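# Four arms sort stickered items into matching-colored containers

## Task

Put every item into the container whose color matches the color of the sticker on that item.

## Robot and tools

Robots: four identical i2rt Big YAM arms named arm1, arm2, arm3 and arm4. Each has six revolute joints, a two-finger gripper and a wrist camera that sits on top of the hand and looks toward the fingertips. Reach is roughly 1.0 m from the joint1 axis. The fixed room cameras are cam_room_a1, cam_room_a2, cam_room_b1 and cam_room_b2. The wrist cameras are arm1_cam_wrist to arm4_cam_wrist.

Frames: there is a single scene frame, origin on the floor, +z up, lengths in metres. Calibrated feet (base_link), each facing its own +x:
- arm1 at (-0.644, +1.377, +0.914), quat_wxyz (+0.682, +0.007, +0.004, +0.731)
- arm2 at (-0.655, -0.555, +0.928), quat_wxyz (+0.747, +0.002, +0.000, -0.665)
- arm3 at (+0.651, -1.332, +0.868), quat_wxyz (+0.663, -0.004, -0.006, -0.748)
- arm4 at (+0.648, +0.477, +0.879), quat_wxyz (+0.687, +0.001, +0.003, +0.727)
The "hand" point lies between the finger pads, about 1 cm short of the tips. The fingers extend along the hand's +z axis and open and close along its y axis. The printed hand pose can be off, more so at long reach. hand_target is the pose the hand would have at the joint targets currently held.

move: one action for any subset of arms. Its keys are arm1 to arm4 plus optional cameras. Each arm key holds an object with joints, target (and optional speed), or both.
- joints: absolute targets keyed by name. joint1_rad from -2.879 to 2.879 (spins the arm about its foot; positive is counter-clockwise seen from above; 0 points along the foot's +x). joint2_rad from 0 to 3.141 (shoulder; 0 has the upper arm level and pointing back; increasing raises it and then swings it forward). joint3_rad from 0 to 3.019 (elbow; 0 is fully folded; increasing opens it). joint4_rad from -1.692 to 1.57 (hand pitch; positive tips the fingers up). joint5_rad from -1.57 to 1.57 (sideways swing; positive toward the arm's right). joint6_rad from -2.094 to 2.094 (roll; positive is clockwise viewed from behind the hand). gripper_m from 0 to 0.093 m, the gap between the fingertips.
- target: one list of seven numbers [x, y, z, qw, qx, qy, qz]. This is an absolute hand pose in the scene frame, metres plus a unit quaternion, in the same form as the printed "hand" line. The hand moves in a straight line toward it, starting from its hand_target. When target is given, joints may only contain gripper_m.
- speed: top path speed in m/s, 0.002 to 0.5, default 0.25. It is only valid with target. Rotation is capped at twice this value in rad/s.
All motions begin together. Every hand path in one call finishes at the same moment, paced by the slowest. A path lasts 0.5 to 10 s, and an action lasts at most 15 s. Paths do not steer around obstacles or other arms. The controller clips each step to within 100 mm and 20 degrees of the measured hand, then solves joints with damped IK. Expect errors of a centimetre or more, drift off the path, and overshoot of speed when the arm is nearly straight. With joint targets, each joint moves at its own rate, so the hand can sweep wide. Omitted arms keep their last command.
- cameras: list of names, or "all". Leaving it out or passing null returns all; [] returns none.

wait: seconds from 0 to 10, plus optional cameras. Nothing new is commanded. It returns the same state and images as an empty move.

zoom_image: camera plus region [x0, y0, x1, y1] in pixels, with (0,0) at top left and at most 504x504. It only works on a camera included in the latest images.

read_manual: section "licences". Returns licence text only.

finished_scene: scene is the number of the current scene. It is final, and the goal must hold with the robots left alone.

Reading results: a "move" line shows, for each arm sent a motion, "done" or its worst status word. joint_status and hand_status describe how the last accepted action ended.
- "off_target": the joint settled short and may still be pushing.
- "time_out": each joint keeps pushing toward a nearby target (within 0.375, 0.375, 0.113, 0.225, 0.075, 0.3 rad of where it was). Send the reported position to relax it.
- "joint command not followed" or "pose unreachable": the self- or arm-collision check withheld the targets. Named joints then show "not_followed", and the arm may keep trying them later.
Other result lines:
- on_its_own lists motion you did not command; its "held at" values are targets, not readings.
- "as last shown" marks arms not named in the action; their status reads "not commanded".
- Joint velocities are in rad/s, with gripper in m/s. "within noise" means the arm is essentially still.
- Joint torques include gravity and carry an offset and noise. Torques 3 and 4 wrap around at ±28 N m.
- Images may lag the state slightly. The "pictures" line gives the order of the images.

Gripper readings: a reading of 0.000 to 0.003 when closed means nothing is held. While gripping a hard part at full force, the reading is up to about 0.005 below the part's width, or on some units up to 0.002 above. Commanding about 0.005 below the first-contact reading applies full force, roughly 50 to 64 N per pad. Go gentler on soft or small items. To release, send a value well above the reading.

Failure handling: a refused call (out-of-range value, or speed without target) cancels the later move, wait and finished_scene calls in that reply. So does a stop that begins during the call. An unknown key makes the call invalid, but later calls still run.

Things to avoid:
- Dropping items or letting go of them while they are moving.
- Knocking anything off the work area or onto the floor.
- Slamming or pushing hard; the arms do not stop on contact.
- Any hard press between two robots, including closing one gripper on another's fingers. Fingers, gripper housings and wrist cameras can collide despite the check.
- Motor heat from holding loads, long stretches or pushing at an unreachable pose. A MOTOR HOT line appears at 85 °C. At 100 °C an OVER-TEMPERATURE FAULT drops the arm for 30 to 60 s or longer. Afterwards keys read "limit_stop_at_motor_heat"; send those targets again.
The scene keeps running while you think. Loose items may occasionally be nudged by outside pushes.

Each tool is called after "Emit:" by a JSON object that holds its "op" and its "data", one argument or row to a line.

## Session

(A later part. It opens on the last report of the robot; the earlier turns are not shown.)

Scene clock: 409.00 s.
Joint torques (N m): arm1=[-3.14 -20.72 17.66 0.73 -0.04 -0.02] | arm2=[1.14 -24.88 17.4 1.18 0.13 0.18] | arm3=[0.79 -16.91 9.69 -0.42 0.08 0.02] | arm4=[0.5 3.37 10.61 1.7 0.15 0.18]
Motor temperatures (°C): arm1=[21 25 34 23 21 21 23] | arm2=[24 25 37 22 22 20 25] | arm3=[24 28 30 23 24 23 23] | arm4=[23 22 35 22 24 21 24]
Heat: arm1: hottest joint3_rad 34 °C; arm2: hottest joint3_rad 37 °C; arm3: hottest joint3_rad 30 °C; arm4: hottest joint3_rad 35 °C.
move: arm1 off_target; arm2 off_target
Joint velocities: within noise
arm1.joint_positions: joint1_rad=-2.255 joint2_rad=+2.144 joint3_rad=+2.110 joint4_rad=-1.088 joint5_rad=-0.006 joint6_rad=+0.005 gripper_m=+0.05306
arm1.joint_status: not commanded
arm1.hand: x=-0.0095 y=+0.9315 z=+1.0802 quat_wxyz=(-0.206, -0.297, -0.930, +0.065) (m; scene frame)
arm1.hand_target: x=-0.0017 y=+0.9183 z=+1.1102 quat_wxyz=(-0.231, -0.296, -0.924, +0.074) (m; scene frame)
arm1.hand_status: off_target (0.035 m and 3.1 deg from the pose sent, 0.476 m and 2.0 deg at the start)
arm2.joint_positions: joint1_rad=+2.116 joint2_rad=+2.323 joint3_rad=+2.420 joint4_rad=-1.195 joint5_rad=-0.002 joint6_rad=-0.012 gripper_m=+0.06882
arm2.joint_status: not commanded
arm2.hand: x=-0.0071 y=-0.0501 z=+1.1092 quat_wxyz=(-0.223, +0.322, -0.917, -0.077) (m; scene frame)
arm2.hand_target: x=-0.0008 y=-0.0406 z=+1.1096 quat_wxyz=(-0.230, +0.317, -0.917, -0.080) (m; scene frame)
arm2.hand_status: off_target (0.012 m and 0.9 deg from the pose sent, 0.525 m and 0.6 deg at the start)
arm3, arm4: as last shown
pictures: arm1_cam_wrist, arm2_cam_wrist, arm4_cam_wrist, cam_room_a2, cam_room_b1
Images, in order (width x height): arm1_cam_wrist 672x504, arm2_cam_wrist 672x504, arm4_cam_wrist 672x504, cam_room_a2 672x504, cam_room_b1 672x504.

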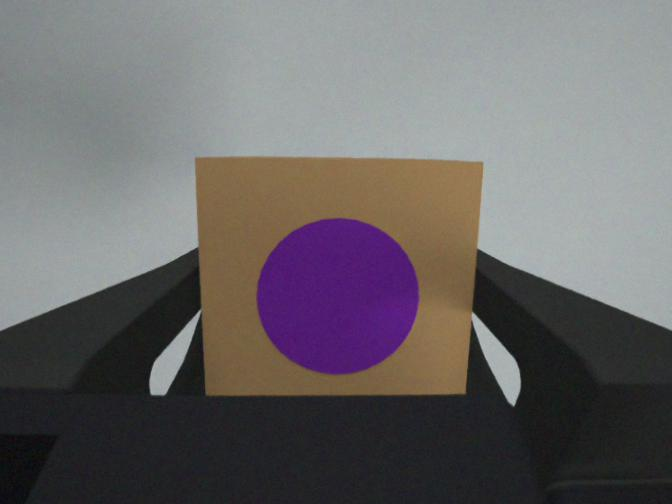

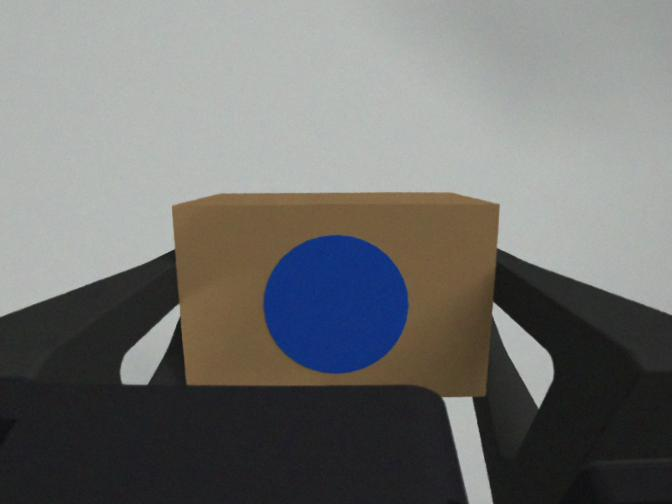

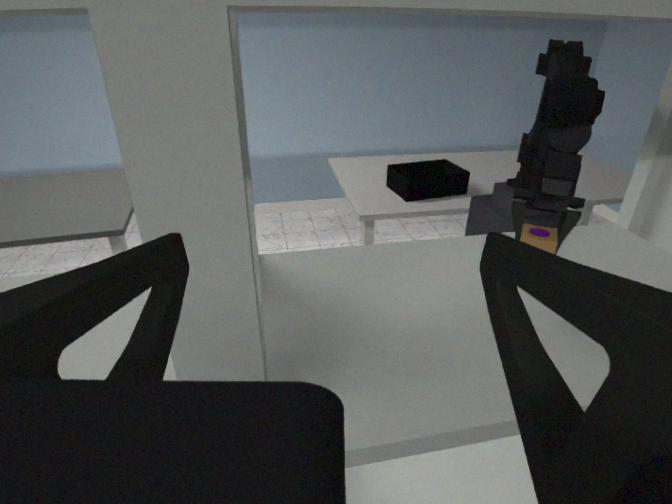

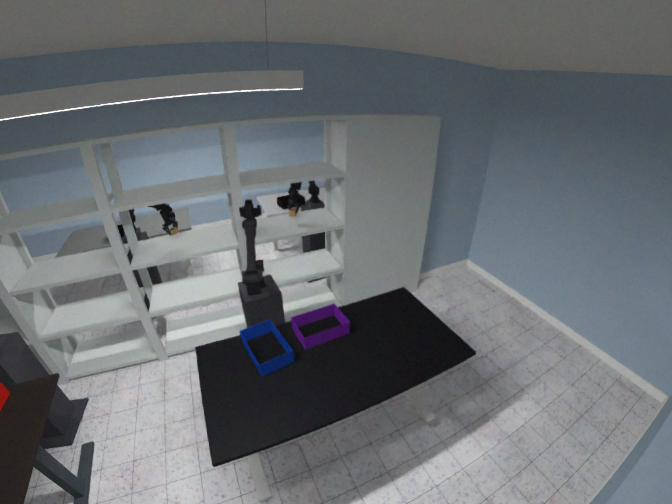

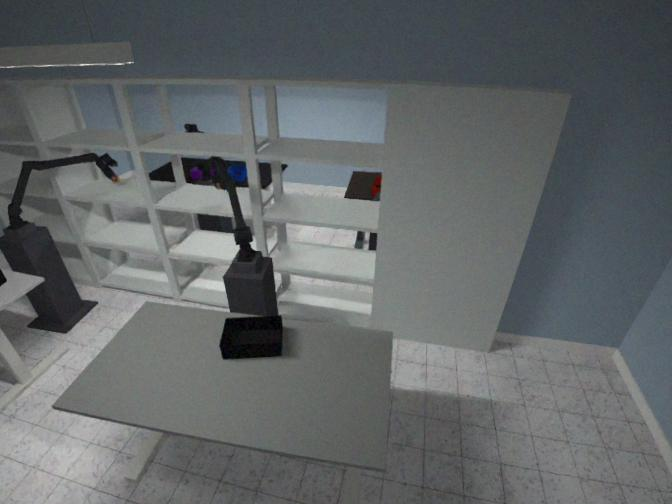

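Emit:
{"op": "zoom_image", "data": {
  "camera": "arm4_cam_wrist",
  "region": [470, 180, 630, 300]
}}

Emit:
{"op": "zoom_image", "data": {
  "camera": "cam_room_a2",
  "region": [230, 160, 350, 250]
}}

Emit:
{"op": "zoom_image", "data": {
  "camera": "cam_room_a2",
  "region": [110, 180, 250, 285]
}}

Scaled by 3.150.

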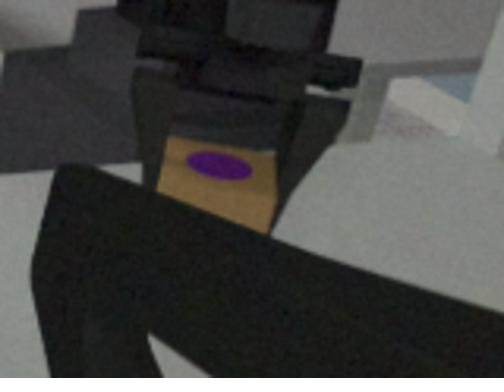

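Scaled by 4.200.

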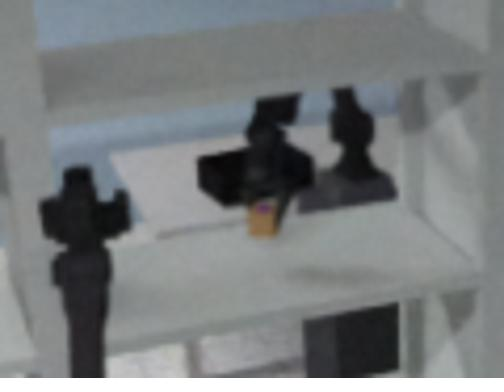

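Scaled by 3.600.

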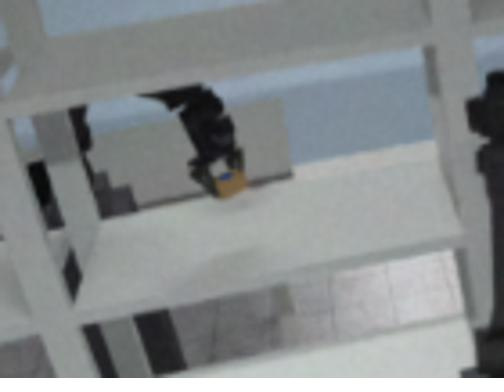

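Emit:
{"op": "move", "data": {
  "arm1": {"target": [0.005, 0.908, 1.08, 0.2304, 0.2959, 0.9241, -0.0738], "speed": 0.1},
  "arm2": {"target": [0.005, -0.032, 1.05, 0.2286, -0.3175, 0.9169, 0.0792], "speed": 0.1},
  "cameras": ["arm1_cam_wrist", "arm2_cam_wrist", "arm4_cam_wrist", "cam_room_a2", "cam_room_a1"]
}}

Emit:
{"op": "zoom_image", "data": {
  "camera": "cam_room_a2",
  "region": [230, 160, 350, 250]
}}

Emit:
{"op": "zoom_image", "data": {
  "camera": "cam_room_a2",
  "region": [110, 180, 250, 285]
}}

Scene clock: 420.40 s.
Joint torques (N m): arm1=[-2.61 -20.25 16.13 1.94 -0.05 -0.06] | arm2=[1.44 -25.35 11.89 2.39 0.13 0.22] | arm3=[0.85 -16.97 9.7 -0.43 0.06 0.04] | arm4=[0.26 3.14 10.54 1.77 0.16 0.13]
Motor temperatures (°C): arm1=[21 26 35 23 21 21 23] | arm2=[24 26 39 22 22 20 25] | arm3=[24 28 30 23 24 23 23] | arm4=[23 22 35 22 24 21 24]
Heat: arm1: hottest joint3_rad 35 °C; arm2: hottest joint3_rad 39 °C; arm3: hottest joint3_rad 30 °C; arm4: hottest joint3_rad 35 °C.
move: arm1 off_target; arm2 off_target
Joint velocities: within noise
arm1.joint_positions: joint1_rad=-2.258 joint2_rad=+2.180 joint3_rad=+2.110 joint4_rad=-1.067 joint5_rad=-0.008 joint6_rad=+0.002 gripper_m=+0.05306
arm1.joint_status: not commanded
arm1.hand: x=-0.0066 y=+0.9260 z=+1.0553 quat_wxyz=(-0.199, -0.297, -0.932, +0.063) (m; scene frame)
arm1.hand_target: x=+0.0032 y=+0.9092 z=+1.0805 quat_wxyz=(-0.231, -0.296, -0.924, +0.074) (m; scene frame)
arm1.hand_status: off_target (0.033 m and 4.0 deg from the pose sent, 0.028 m and 3.1 deg at the start)
arm2.joint_positions: joint1_rad=+2.116 joint2_rad=+2.353 joint3_rad=+2.383 joint4_rad=-1.094 joint5_rad=+0.000 joint6_rad=-0.010 gripper_m=+0.06882
arm2.joint_status: not commanded
arm2.hand: x=+0.0058 y=-0.0405 z=+1.0786 quat_wxyz=(-0.239, +0.319, -0.913, -0.081) (m; scene frame)
arm2.hand_target: x=+0.0040 y=-0.0329 z=+1.0503 quat_wxyz=(-0.229, +0.317, -0.917, -0.079) (m; scene frame)
arm2.hand_status: off_target (0.030 m and 1.3 deg from the pose sent, 0.063 m and 0.9 deg at the start)
arm3, arm4: as last shown
pictures: arm1_cam_wrist, arm2_cam_wrist, arm4_cam_wrist, cam_room_a1, cam_room_a2
Images, in order (width x height): arm1_cam_wrist 672x504, arm2_cam_wrist 672x504, arm4_cam_wrist 672x504, cam_room_a1 672x504, cam_room_a2 672x504.

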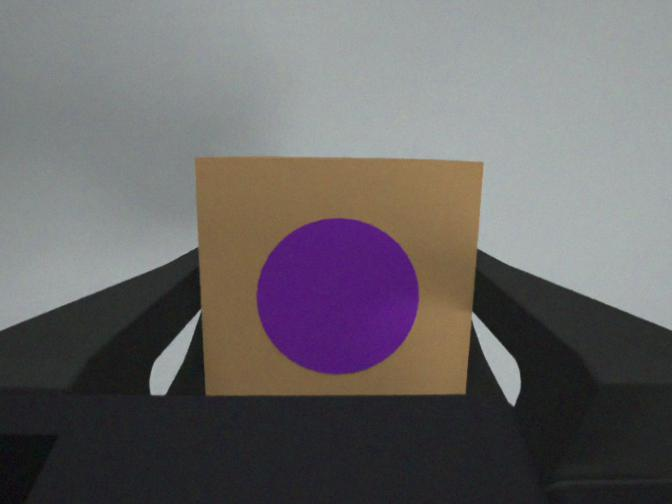

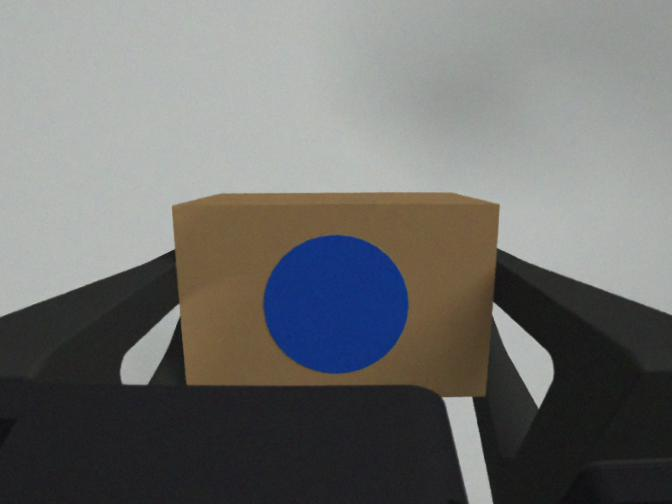

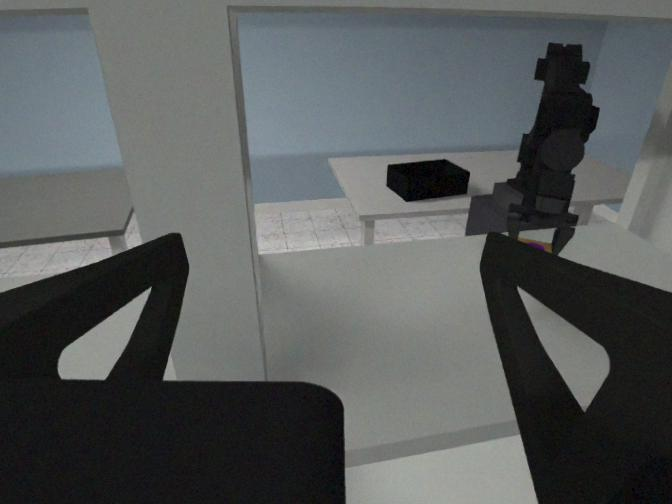

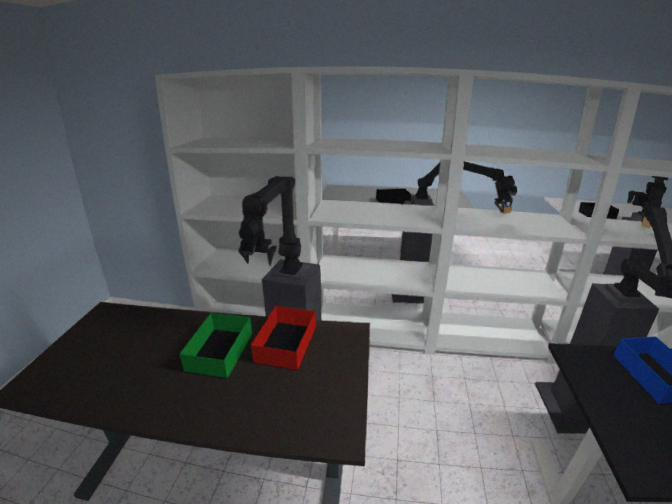

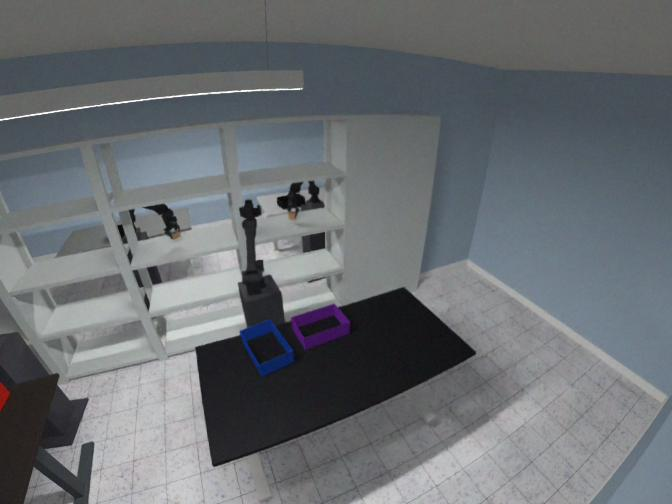

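Scaled by 4.200.

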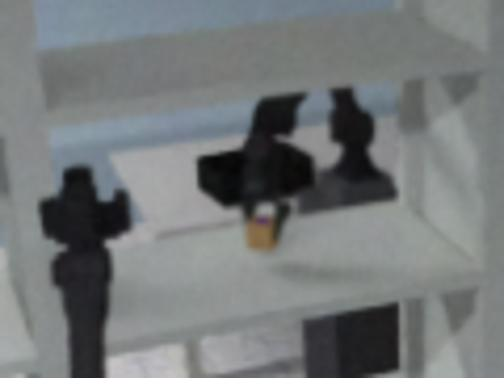

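Scaled by 3.600.

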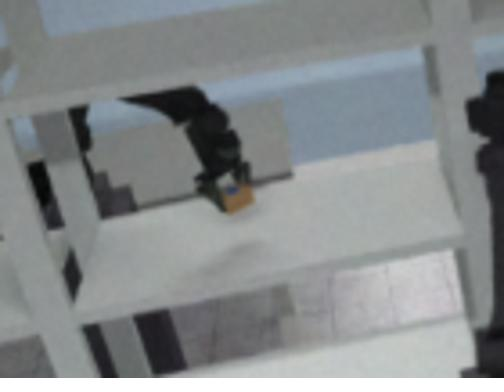

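Emit:
{"op": "move", "data": {
  "arm1": {"target": [0.01, 0.90, 1.062, 0.2304, 0.2959, 0.9241, -0.0738], "speed": 0.1},
  "arm2": {"target": [0.005, -0.032, 1.025, 0.2286, -0.3175, 0.9169, 0.0792], "speed": 0.1},
  "cameras": ["arm1_cam_wrist", "arm2_cam_wrist", "cam_room_a2"]
}}

Emit:
{"op": "zoom_image", "data": {
  "camera": "cam_room_a2",
  "region": [230, 160, 350, 250]
}}

Emit:
{"op": "zoom_image", "data": {
  "camera": "cam_room_a2",
  "region": [110, 180, 250, 285]
}}

Scene clock: 428.43 s.
Joint torques (N m): arm1=[-3.14 -21.3 16.99 1.83 -0.06 -0.05] | arm2=[1.38 -25.17 11.02 2.51 0.12 0.2] | arm3=[0.85 -16.91 9.65 -0.39 0.07 0.03] | arm4=[0.79 3.02 10.58 1.62 0.18 0.13]
Motor temperatures (°C): arm1=[21 26 35 23 21 21 23] | arm2=[24 27 37 22 22 20 25] | arm3=[24 28 30 23 24 23 23] | arm4=[23 22 35 22 24 21 24]
Heat: arm1: hottest joint3_rad 35 °C; arm2: hottest joint3_rad 37 °C; arm3: hottest joint3_rad 30 °C; arm4: hottest joint3_rad 35 °C.
move: arm1 off_target; arm2 off_target
Joint velocities: within noise
arm1.joint_positions: joint1_rad=-2.263 joint2_rad=+2.213 joint3_rad=+2.110 joint4_rad=-1.045 joint5_rad=-0.011 joint6_rad=-0.002 gripper_m=+0.05306
arm1.joint_status: not commanded
arm1.hand: x=-0.0047 y=+0.9201 z=+1.0323 quat_wxyz=(-0.194, -0.298, -0.933, +0.061) (m; scene frame)
arm1.hand_target: x=+0.0076 y=+0.9017 z=+1.0628 quat_wxyz=(-0.231, -0.296, -0.924, +0.074) (m; scene frame)
arm1.hand_status: off_target (0.039 m and 4.6 deg from the pose sent, 0.032 m and 4.0 deg at the start)
arm2.joint_positions: joint1_rad=+2.116 joint2_rad=+2.354 joint3_rad=+2.334 joint4_rad=-1.034 joint5_rad=+0.000 joint6_rad=-0.010 gripper_m=+0.06882
arm2.joint_status: not commanded
arm2.hand: x=+0.0076 y=-0.0391 z=+1.0607 quat_wxyz=(-0.244, +0.319, -0.912, -0.083) (m; scene frame)
arm2.hand_target: x=+0.0038 y=-0.0331 z=+1.0257 quat_wxyz=(-0.229, +0.318, -0.917, -0.079) (m; scene frame)
arm2.hand_status: off_target (0.036 m and 1.8 deg from the pose sent, 0.054 m and 1.3 deg at the start)
arm3, arm4: as last shown
pictures: arm1_cam_wrist, arm2_cam_wrist, cam_room_a2
Images, in order (width x height): arm1_cam_wrist 672x504, arm2_cam_wrist 672x504, cam_room_a2 672x504.

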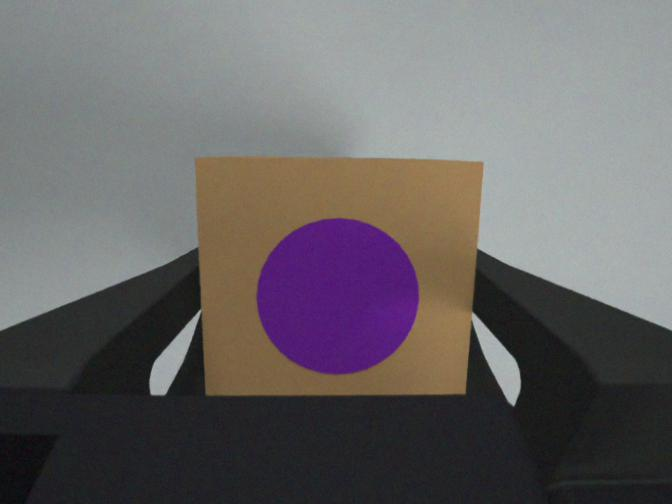

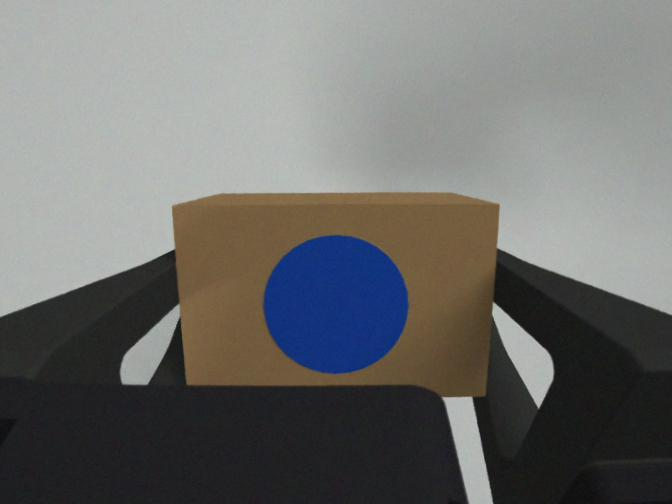

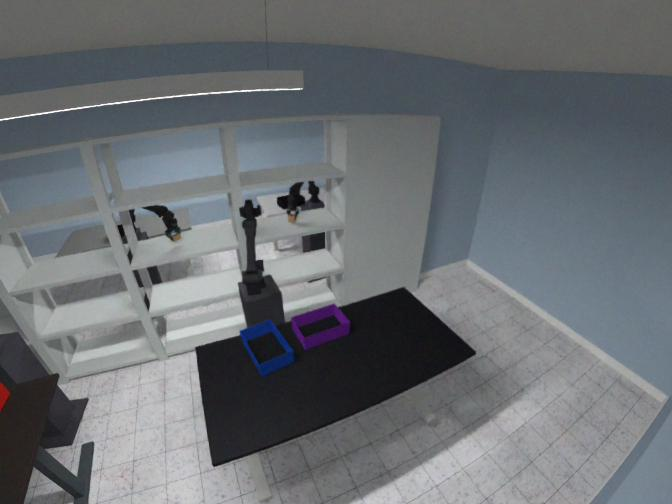

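Scaled by 4.200.

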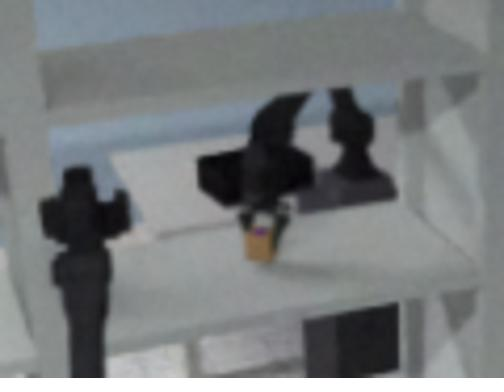

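Scaled by 3.600.

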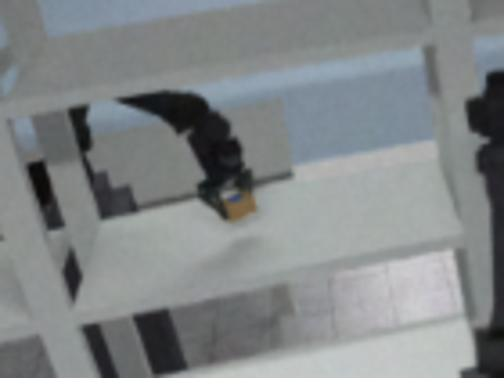

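Emit:
{"op": "move", "data": {
  "arm1": {"target": [0.012, 0.897, 1.045, 0.2304, 0.2959, 0.9241, -0.0738], "speed": 0.1},
  "arm2": {"target": [0.003, -0.034, 0.992, 0.1924, -0.3203, 0.9251, 0.0666], "speed": 0.1},
  "cameras": ["arm1_cam_wrist", "arm2_cam_wrist", "cam_room_a2"]
}}

Emit:
{"op": "zoom_image", "data": {
  "camera": "cam_room_a2",
  "region": [230, 160, 350, 250]
}}

Emit:
{"op": "zoom_image", "data": {
  "camera": "cam_room_a2",
  "region": [110, 180, 250, 285]
}}

Scene clock: 437.87 s.
Joint torques (N m): arm1=[-3.25 -20.01 15.91 1.78 -0.06 -0.07] | arm2=[1.44 -24.23 15.99 1.01 0.06 0.18] | arm3=[0.73 -16.97 9.7 -0.39 0.07 0.02] | arm4=[1.26 3.19 10.61 1.76 0.17 0.16]
Motor temperatures (°C): arm1=[21 27 36 23 21 21 23] | arm2=[24 28 36 22 22 20 25] | arm3=[24 28 30 23 24 23 23] | arm4=[23 22 35 22 24 21 24]
Heat: arm1: hottest joint3_rad 36 °C; arm2: hottest joint3_rad 36 °C; arm3: hottest joint3_rad 30 °C; arm4: hottest joint3_rad 35 °C.
move: arm1 off_target; arm2 off_target
Joint velocities: within noise
arm1.joint_positions: joint1_rad=-2.264 joint2_rad=+2.228 joint3_rad=+2.110 joint4_rad=-1.015 joint5_rad=-0.011 joint6_rad=-0.003 gripper_m=+0.05306
arm1.joint_status: not commanded
arm1.hand: x=+0.0004 y=+0.9162 z=+1.0242 quat_wxyz=(-0.201, -0.297, -0.931, +0.063) (m; scene frame)
arm1.hand_target: x=+0.0102 y=+0.8981 z=+1.0455 quat_wxyz=(-0.230, -0.296, -0.924, +0.074) (m; scene frame)
arm1.hand_status: off_target (0.031 m and 3.7 deg from the pose sent, 0.031 m and 4.6 deg at the start)
arm2.joint_positions: joint1_rad=+2.116 joint2_rad=+2.411 joint3_rad=+2.341 joint4_rad=-1.074 joint5_rad=+0.002 joint6_rad=-0.008 gripper_m=+0.06884
arm2.joint_status: not commanded
arm2.hand: x=+0.0012 y=-0.0442 z=+1.0128 quat_wxyz=(-0.202, +0.321, -0.923, -0.068) (m; scene frame)
arm2.hand_target: x=+0.0019 y=-0.0350 z=+0.9921 quat_wxyz=(-0.194, +0.320, -0.925, -0.067) (m; scene frame)
arm2.hand_status: off_target (0.023 m and 1.2 deg from the pose sent, 0.069 m and 6.3 deg at the start)
arm3, arm4: as last shown
pictures: arm1_cam_wrist, arm2_cam_wrist, cam_room_a2
Images, in order (width x height): arm1_cam_wrist 672x504, arm2_cam_wrist 672x504, cam_room_a2 672x504.

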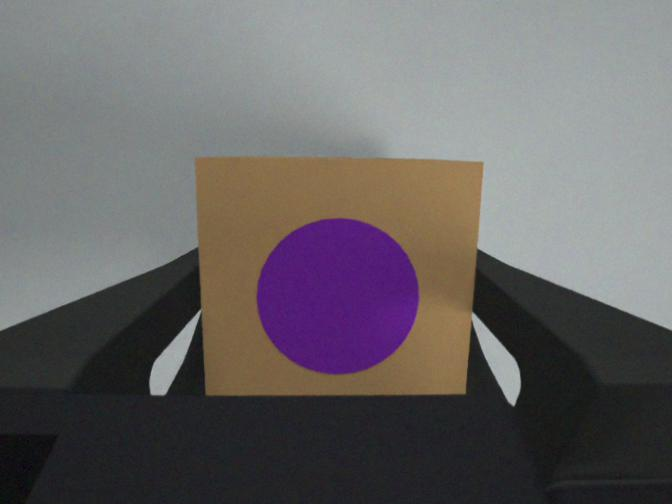

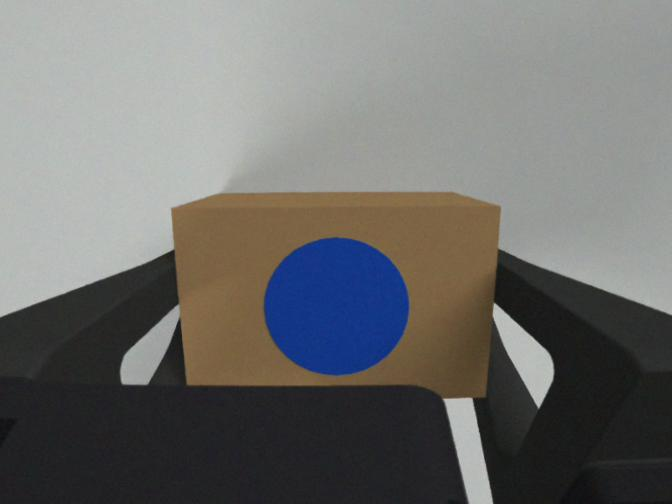

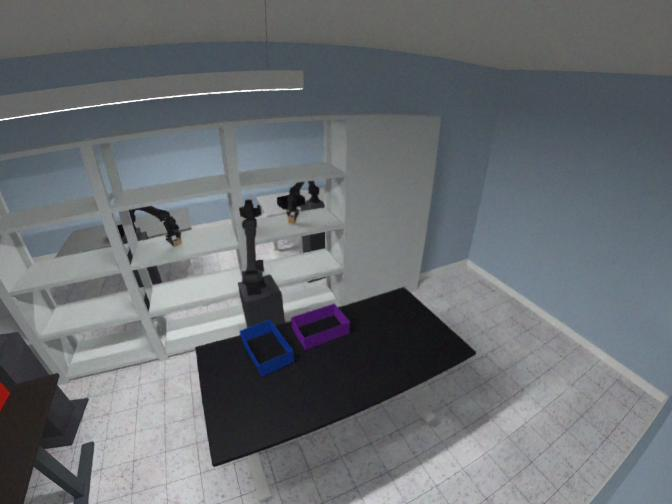

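Scaled by 4.200.

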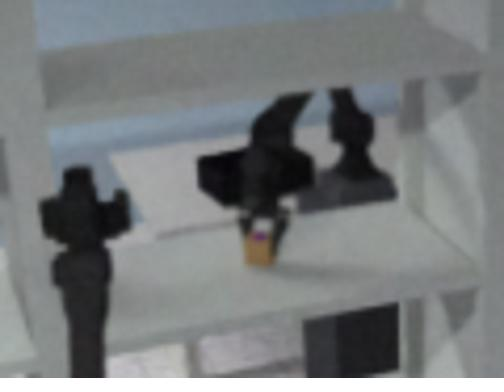

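Scaled by 3.600.

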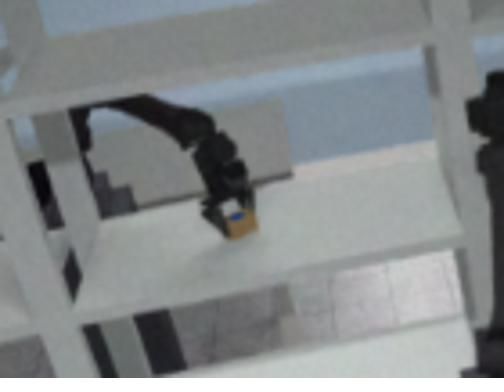

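Emit:
{"op": "move", "data": {
  "arm1": {"target": [0.012, 0.897, 1.033, 0.2304, 0.2959, 0.9241, -0.0738], "speed": 0.1},
  "arm2": {"target": [0.003, -0.034, 0.984, 0.1924, -0.3203, 0.9251, 0.0666], "speed": 0.1},
  "cameras": ["arm1_cam_wrist", "arm2_cam_wrist", "cam_room_a2"]
}}

Emit:
{"op": "zoom_image", "data": {
  "camera": "cam_room_a2",
  "region": [230, 160, 350, 250]
}}

Emit:
{"op": "zoom_image", "data": {
  "camera": "cam_room_a2",
  "region": [110, 180, 250, 285]
}}

Scene clock: 446.03 s.
Joint torques (N m): arm1=[-3.25 -20.84 14.45 1.85 -0.05 -0.02] | arm2=[1.38 -24.18 14.63 1.7 0.06 0.18] | arm3=[0.73 -16.79 9.72 -0.42 0.07 0.02] | arm4=[0.73 3.25 10.59 1.76 0.16 0.15]
Motor temperatures (°C): arm1=[21 28 36 23 21 21 23] | arm2=[24 28 38 22 22 20 25] | arm3=[24 28 30 23 24 23 23] | arm4=[23 22 35 22 24 21 24]
Heat: arm1: hottest joint3_rad 36 °C; arm2: hottest joint3_rad 38 °C; arm3: hottest joint3_rad 30 °C; arm4: hottest joint3_rad 35 °C.
move: arm1 off_target; arm2 off_target
Joint velocities: within noise
arm1.joint_positions: joint1_rad=-2.264 joint2_rad=+2.233 joint3_rad=+2.110 joint4_rad=-0.989 joint5_rad=-0.011 joint6_rad=-0.004 gripper_m=+0.05306
arm1.joint_status: not commanded
arm1.hand: x=+0.0050 y=+0.9128 z=+1.0230 quat_wxyz=(-0.210, -0.296, -0.929, +0.066) (m; scene frame)
arm1.hand_target: x=+0.0111 y=+0.8975 z=+1.0332 quat_wxyz=(-0.230, -0.296, -0.924, +0.074) (m; scene frame)
arm1.hand_status: off_target (0.020 m and 2.5 deg from the pose sent, 0.024 m and 3.7 deg at the start)
arm2.joint_positions: joint1_rad=+2.116 joint2_rad=+2.411 joint3_rad=+2.341 joint4_rad=-1.074 joint5_rad=+0.002 joint6_rad=-0.008 gripper_m=+0.06884
arm2.joint_status: not commanded
arm2.hand: x=+0.0012 y=-0.0442 z=+1.0128 quat_wxyz=(-0.202, +0.321, -0.923, -0.069) (m; scene frame)
arm2.hand_target: x=+0.0015 y=-0.0353 z=+0.9843 quat_wxyz=(-0.193, +0.320, -0.925, -0.067) (m; scene frame)
arm2.hand_status: off_target (0.031 m and 1.2 deg from the pose sent, 0.031 m and 1.2 deg at the start)
arm3, arm4: as last shown
pictures: arm1_cam_wrist, arm2_cam_wrist, cam_room_a2
Images, in order (width x height): arm1_cam_wrist 672x504, arm2_cam_wrist 672x504, cam_room_a2 672x504.

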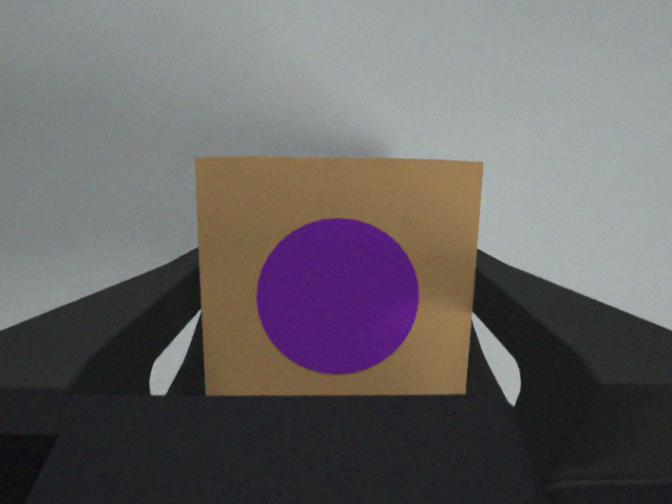

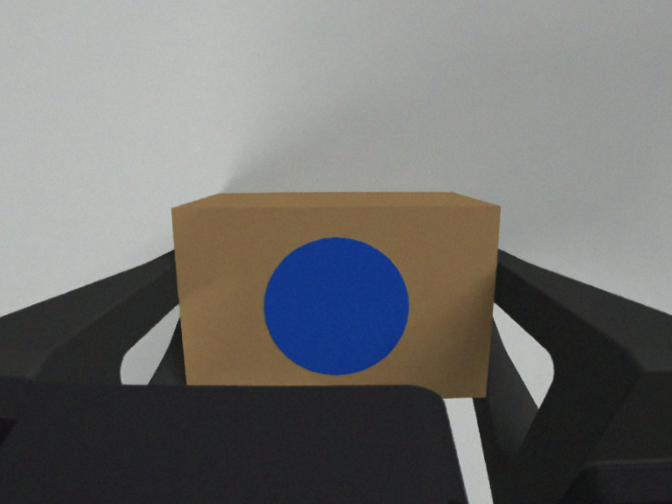

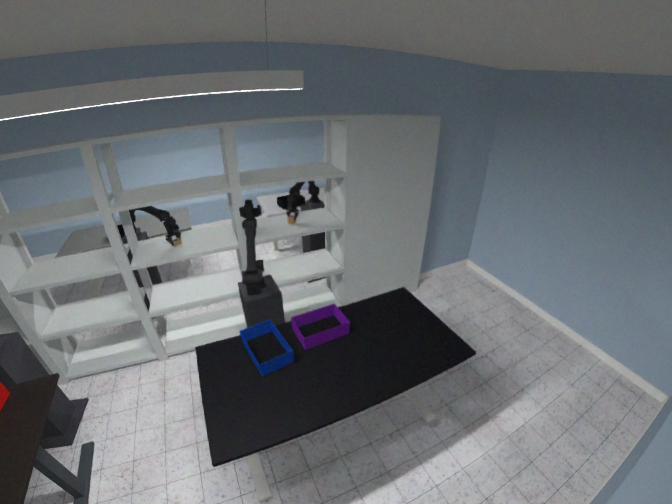

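Scaled by 4.200.

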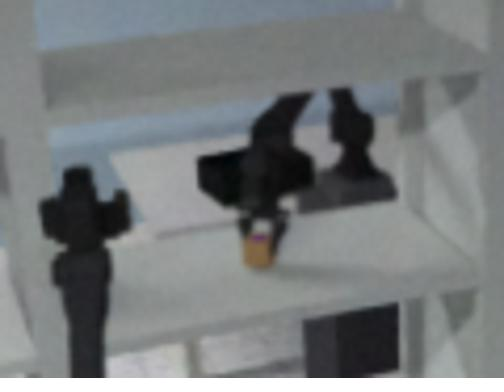

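Scaled by 3.600.

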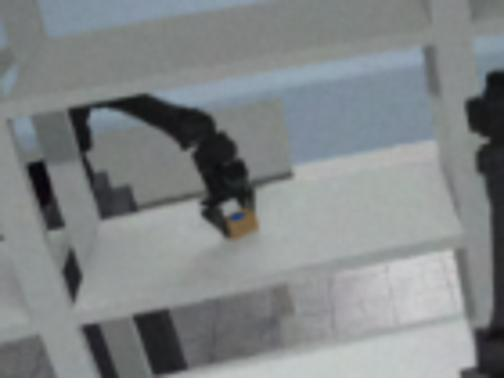

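Emit:
{"op": "move", "data": {
  "arm1": {"target": [0.008, 0.902, 1.018, 0.2040, 0.2985, 0.9321, -0.0653], "speed": 0.1},
  "arm2": {"target": [0.0012, -0.0442, 1.011, 0.1924, -0.3203, 0.9251, 0.0666], "speed": 0.1},
  "cameras": ["arm1_cam_wrist", "arm2_cam_wrist", "cam_room_a2"]
}}

Emit:
{"op": "zoom_image", "data": {
  "camera": "cam_room_a2",
  "region": [230, 160, 350, 250]
}}

Scene clock: 454.00 s.
Joint torques (N m): arm1=[-2.84 -19.84 16.05 0.53 0.03 -0.02] | arm2=[0.73 -27.28 14.75 0.5 -0.11 0.1] | arm3=[0.97 -16.73 9.7 -0.44 0.07 0.02] | arm4=[0.44 3.14 10.51 1.72 0.17 0.17]
Motor temperatures (°C): arm1=[21 28 36 23 21 21 23] | arm2=[24 29 38 22 22 20 25] | arm3=[24 28 30 23 24 23 23] | arm4=[23 22 35 22 24 21 24]
Heat: arm1: hottest joint3_rad 36 °C; arm2: hottest joint3_rad 38 °C; arm3: hottest joint3_rad 30 °C; arm4: hottest joint3_rad 35 °C.
move: arm1 off_target; arm2 done
Joint velocities: within noise
arm1.joint_positions: joint1_rad=-2.264 joint2_rad=+2.244 joint3_rad=+2.115 joint4_rad=-1.006 joint5_rad=-0.012 joint6_rad=-0.005 gripper_m=+0.05306
arm1.joint_status: not commanded
arm1.hand: x=+0.0028 y=+0.9145 z=+1.0148 quat_wxyz=(-0.200, -0.296, -0.932, +0.062) (m; scene frame)
arm1.hand_target: x=+0.0074 y=+0.9025 z=+1.0180 quat_wxyz=(-0.204, -0.298, -0.930, +0.065) (m; scene frame)
arm1.hand_status: off_target (0.014 m and 0.6 deg from the pose sent, 0.012 m and 0.8 deg at the start)
arm2.joint_positions: joint1_rad=+2.116 joint2_rad=+2.411 joint3_rad=+2.341 joint4_rad=-1.082 joint5_rad=+0.002 joint6_rad=-0.008 gripper_m=+0.06884
arm2.joint_status: not commanded
arm2.hand: x=-0.0003 y=-0.0454 z=+1.0119 quat_wxyz=(-0.198, +0.322, -0.923, -0.067) (m; scene frame)
arm2.hand_target: x=+0.0011 y=-0.0444 z=+1.0110 quat_wxyz=(-0.193, +0.320, -0.925, -0.067) (m; scene frame)
arm2.hand_status: done (0.002 m and 0.7 deg from the pose sent, 0.002 m and 1.2 deg at the start)
arm3.joint_positions: joint1_rad=+1.694 joint2_rad=+1.585 joint3_rad=+1.657 joint4_rad=-1.664 joint5_rad=-0.001 joint6_rad=-0.008 gripper_m=+0.09398
arm3.joint_status: not commanded
arm3.hand: x=+1.1215 y=-1.3268 z=+1.1580 quat_wxyz=(+0.010, +0.005, -1.000, +0.006) (m; scene frame)
arm3.hand_target: x=+1.1205 y=-1.3285 z=+1.1695 quat_wxyz=(+0.000, -0.001, -1.000, +0.007) (m; scene frame)
arm3.hand_status: not commanded
arm4: as last shown
pictures: arm1_cam_wrist, arm2_cam_wrist, cam_room_a2
Images, in order (width x height): arm1_cam_wrist 672x504, arm2_cam_wrist 672x504, cam_room_a2 672x504.

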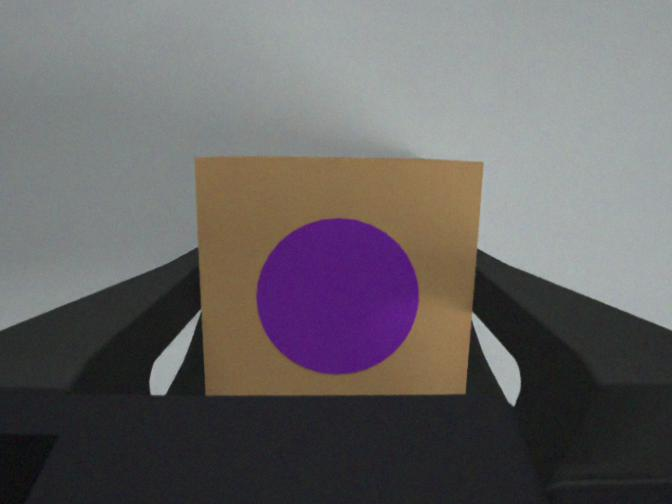

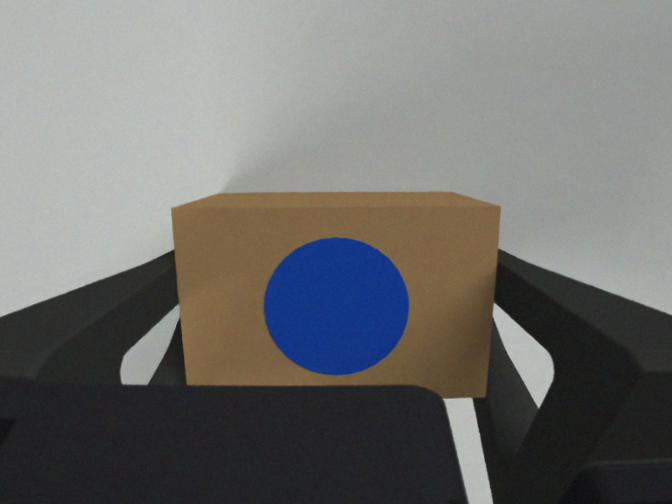

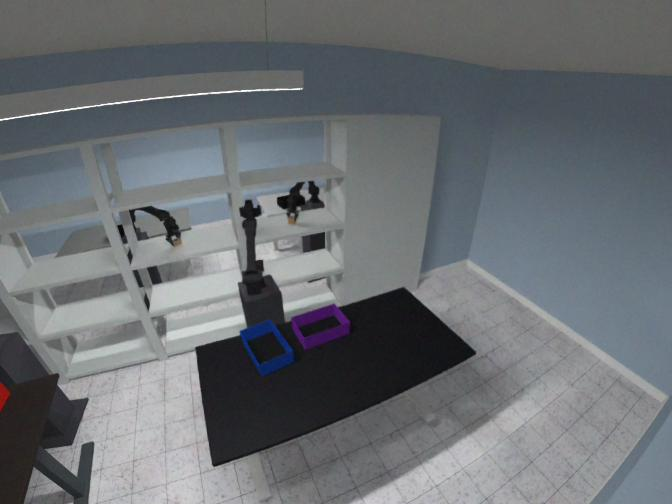

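Scaled by 4.200.

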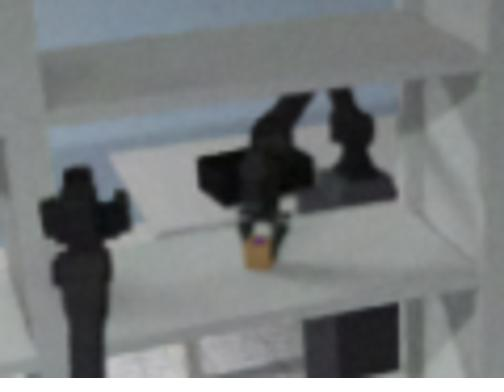

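Emit:
{"op": "move", "data": {
  "arm1": {"target": [0.008, 0.902, 1.005, 0.2040, 0.2985, 0.9321, -0.0653], "speed": 0.1},
  "arm2": {"joints": {"gripper_m": 0.093}},
  "cameras": ["arm1_cam_wrist", "arm2_cam_wrist", "cam_room_a2"]
}}

Emit:
{"op": "zoom_image", "data": {
  "camera": "cam_room_a2",
  "region": [230, 160, 350, 250]
}}

Scene clock: 458.93 s.
Joint torques (N m): arm1=[-2.73 -18.9 14.06 1.42 0.04 -0.04] | arm2=[0.91 -27.34 14.71 0.91 -0.16 0.09] | arm3=[0.85 -16.97 9.72 -0.43 0.08 0.04] | arm4=[0.79 3.37 10.5 1.83 0.12 0.14]
Motor temperatures (°C): arm1=[21 28 37 23 21 21 23] | arm2=[24 29 39 22 22 20 25] | arm3=[24 28 30 23 24 23 23] | arm4=[23 22 36 22 24 21 24]
Heat: arm1: hottest joint3_rad 37 °C; arm2: hottest joint3_rad 39 °C; arm3: hottest joint3_rad 30 °C; arm4: hottest joint3_rad 36 °C.
move: arm1 off_target; arm2 done
Joint velocities: within noise
arm1.joint_positions: joint1_rad=-2.264 joint2_rad=+2.245 joint3_rad=+2.115 joint4_rad=-1.006 joint5_rad=-0.012 joint6_rad=-0.005 gripper_m=+0.05306
arm1.joint_status: not commanded
arm1.hand: x=+0.0028 y=+0.9145 z=+1.0145 quat_wxyz=(-0.199, -0.296, -0.932, +0.062) (m; scene frame)
arm1.hand_target: x=+0.0073 y=+0.9025 z=+1.0050 quat_wxyz=(-0.204, -0.298, -0.930, +0.065) (m; scene frame)
arm1.hand_status: off_target (0.017 m and 0.6 deg from the pose sent, 0.017 m and 0.6 deg at the start)
arm2.joint_positions: joint1_rad=+2.114 joint2_rad=+2.411 joint3_rad=+2.341 joint4_rad=-1.093 joint5_rad=+0.003 joint6_rad=-0.007 gripper_m=+0.09292
arm2.joint_status: all done
arm2.hand: x=-0.0011 y=-0.0486 z=+1.0108 quat_wxyz=(-0.193, +0.320, -0.925, -0.065) (m; scene frame)
arm2.hand_target: x=+0.0011 y=-0.0443 z=+1.0110 quat_wxyz=(-0.193, +0.320, -0.925, -0.067) (m; scene frame)
arm2.hand_status: not commanded
arm3: as last shown
arm4.joint_positions: joint1_rad=+1.302 joint2_rad=+0.204 joint3_rad=+0.676 joint4_rad=-0.340 joint5_rad=-0.002 joint6_rad=-0.012 gripper_m=+0.09402
arm4.joint_status: not commanded
arm4.hand: x=+0.4071 y=+0.5316 z=+1.3602 quat_wxyz=(-0.082, +0.654, -0.067, -0.749) (m; scene frame)
arm4.hand_target: x=+0.4138 y=+0.5310 z=+1.3768 quat_wxyz=(-0.080, +0.639, -0.070, -0.761) (m; scene frame)
arm4.hand_status: not commanded
pictures: arm1_cam_wrist, arm2_cam_wrist, cam_room_a2
Images, in order (width x height): arm1_cam_wrist 672x504, arm2_cam_wrist 672x504, cam_room_a2 672x504.

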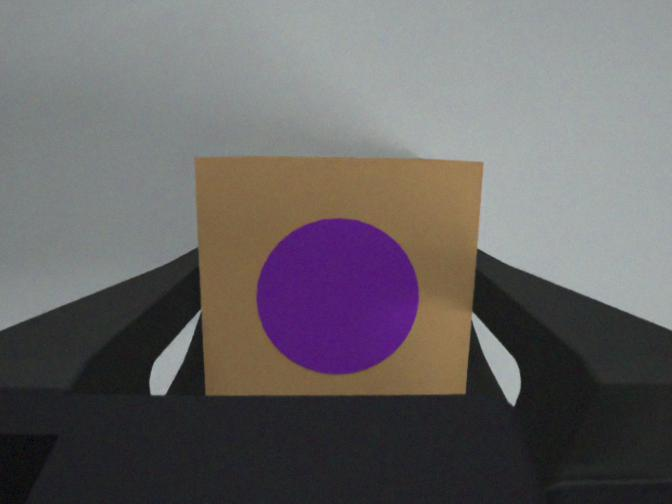

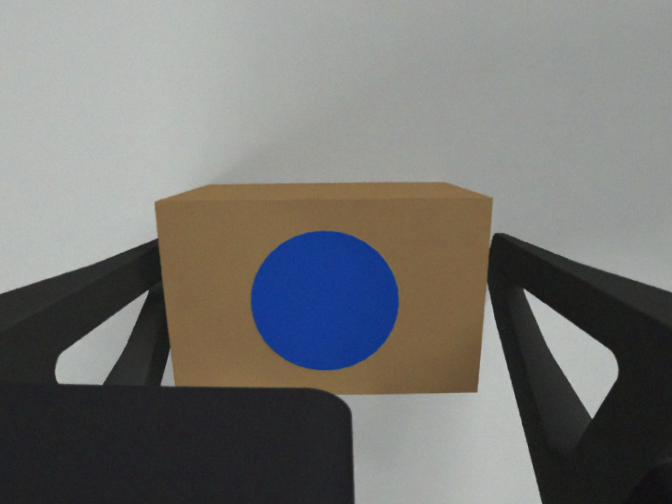

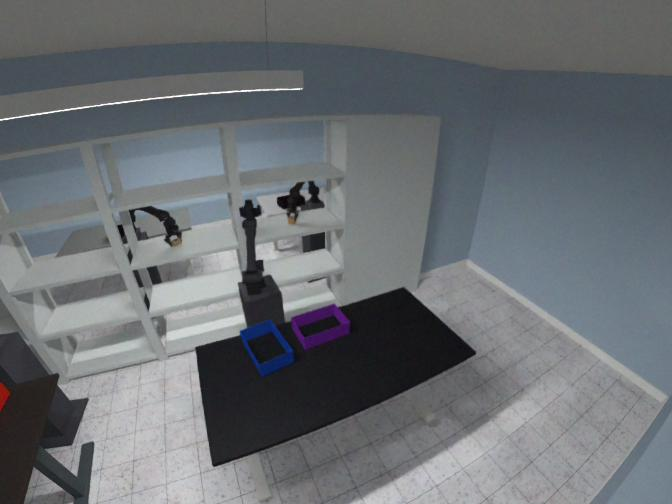

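Scaled by 4.200.

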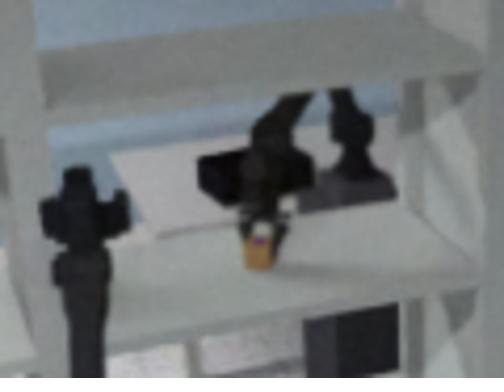

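Emit:
{"op": "move", "data": {
  "arm1": {"target": [0.007, 0.904, 0.995, 0.2040, 0.2985, 0.9321, -0.0653], "speed": 0.1},
  "arm2": {"target": [-0.03, -0.070, 1.09, 0.1924, -0.3203, 0.9251, 0.0666], "speed": 0.1},
  "cameras": ["arm1_cam_wrist", "arm2_cam_wrist"]
}}

Scene clock: 466.20 s.
Joint torques (N m): arm1=[-1.9 -19.31 11.74 2.02 0.06 0.03] | arm2=[0.79 -27.63 10.5 1.03 -0.16 0.08] | arm3=[0.79 -16.91 9.7 -0.42 0.07 0.04] | arm4=[0.67 3.49 10.54 1.78 0.16 0.13]
Motor temperatures (°C): arm1=[21 28 37 23 21 21 23] | arm2=[24 30 39 22 22 20 24] | arm3=[24 28 30 23 24 23 23] | arm4=[23 22 36 22 24 21 24]
Heat: arm1: hottest joint3_rad 37 °C; arm2: hottest joint3_rad 39 °C; arm3: hottest joint3_rad 30 °C; arm4: hottest joint3_rad 36 °C.
move: arm1 off_target; arm2 done
Joint velocities: within noise
arm1.joint_positions: joint1_rad=-2.264 joint2_rad=+2.246 joint3_rad=+2.115 joint4_rad=-0.989 joint5_rad=-0.012 joint6_rad=-0.005 gripper_m=+0.05306
arm1.joint_status: not commanded
arm1.hand: x=+0.0059 y=+0.9122 z=+1.0148 quat_wxyz=(-0.207, -0.296, -0.930, +0.065) (m; scene frame)
arm1.hand_target: x=+0.0063 y=+0.9046 z=+0.9951 quat_wxyz=(-0.204, -0.298, -0.930, +0.065) (m; scene frame)
arm1.hand_status: off_target (0.021 m and 0.4 deg from the pose sent, 0.023 m and 0.6 deg at the start)
arm2.joint_positions: joint1_rad=+2.114 joint2_rad=+2.254 joint3_rad=+2.275 joint4_rad=-1.158 joint5_rad=+0.002 joint6_rad=-0.007 gripper_m=+0.09292
arm2.joint_status: not commanded
arm2.hand: x=-0.0241 y=-0.0666 z=+1.0972 quat_wxyz=(-0.206, +0.319, -0.923, -0.069) (m; scene frame)
arm2.hand_target: x=-0.0299 y=-0.0700 z=+1.0900 quat_wxyz=(-0.192, +0.320, -0.925, -0.067) (m; scene frame)
arm2.hand_status: done (0.010 m and 1.6 deg from the pose sent, 0.087 m and 0.2 deg at the start)
arm3, arm4: as last shown
pictures: arm1_cam_wrist, arm2_cam_wrist
Images, in order (width x height): arm1_cam_wrist 672x504, arm2_cam_wrist 672x504.

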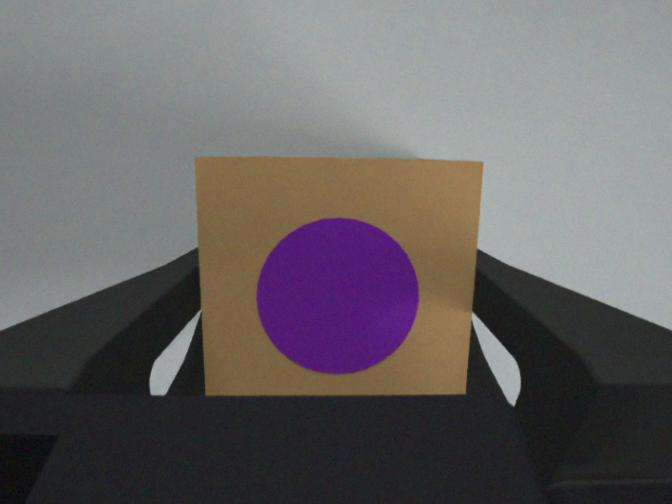

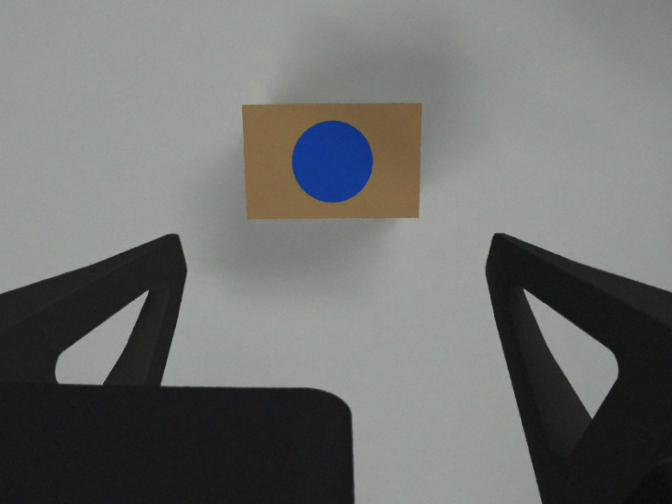

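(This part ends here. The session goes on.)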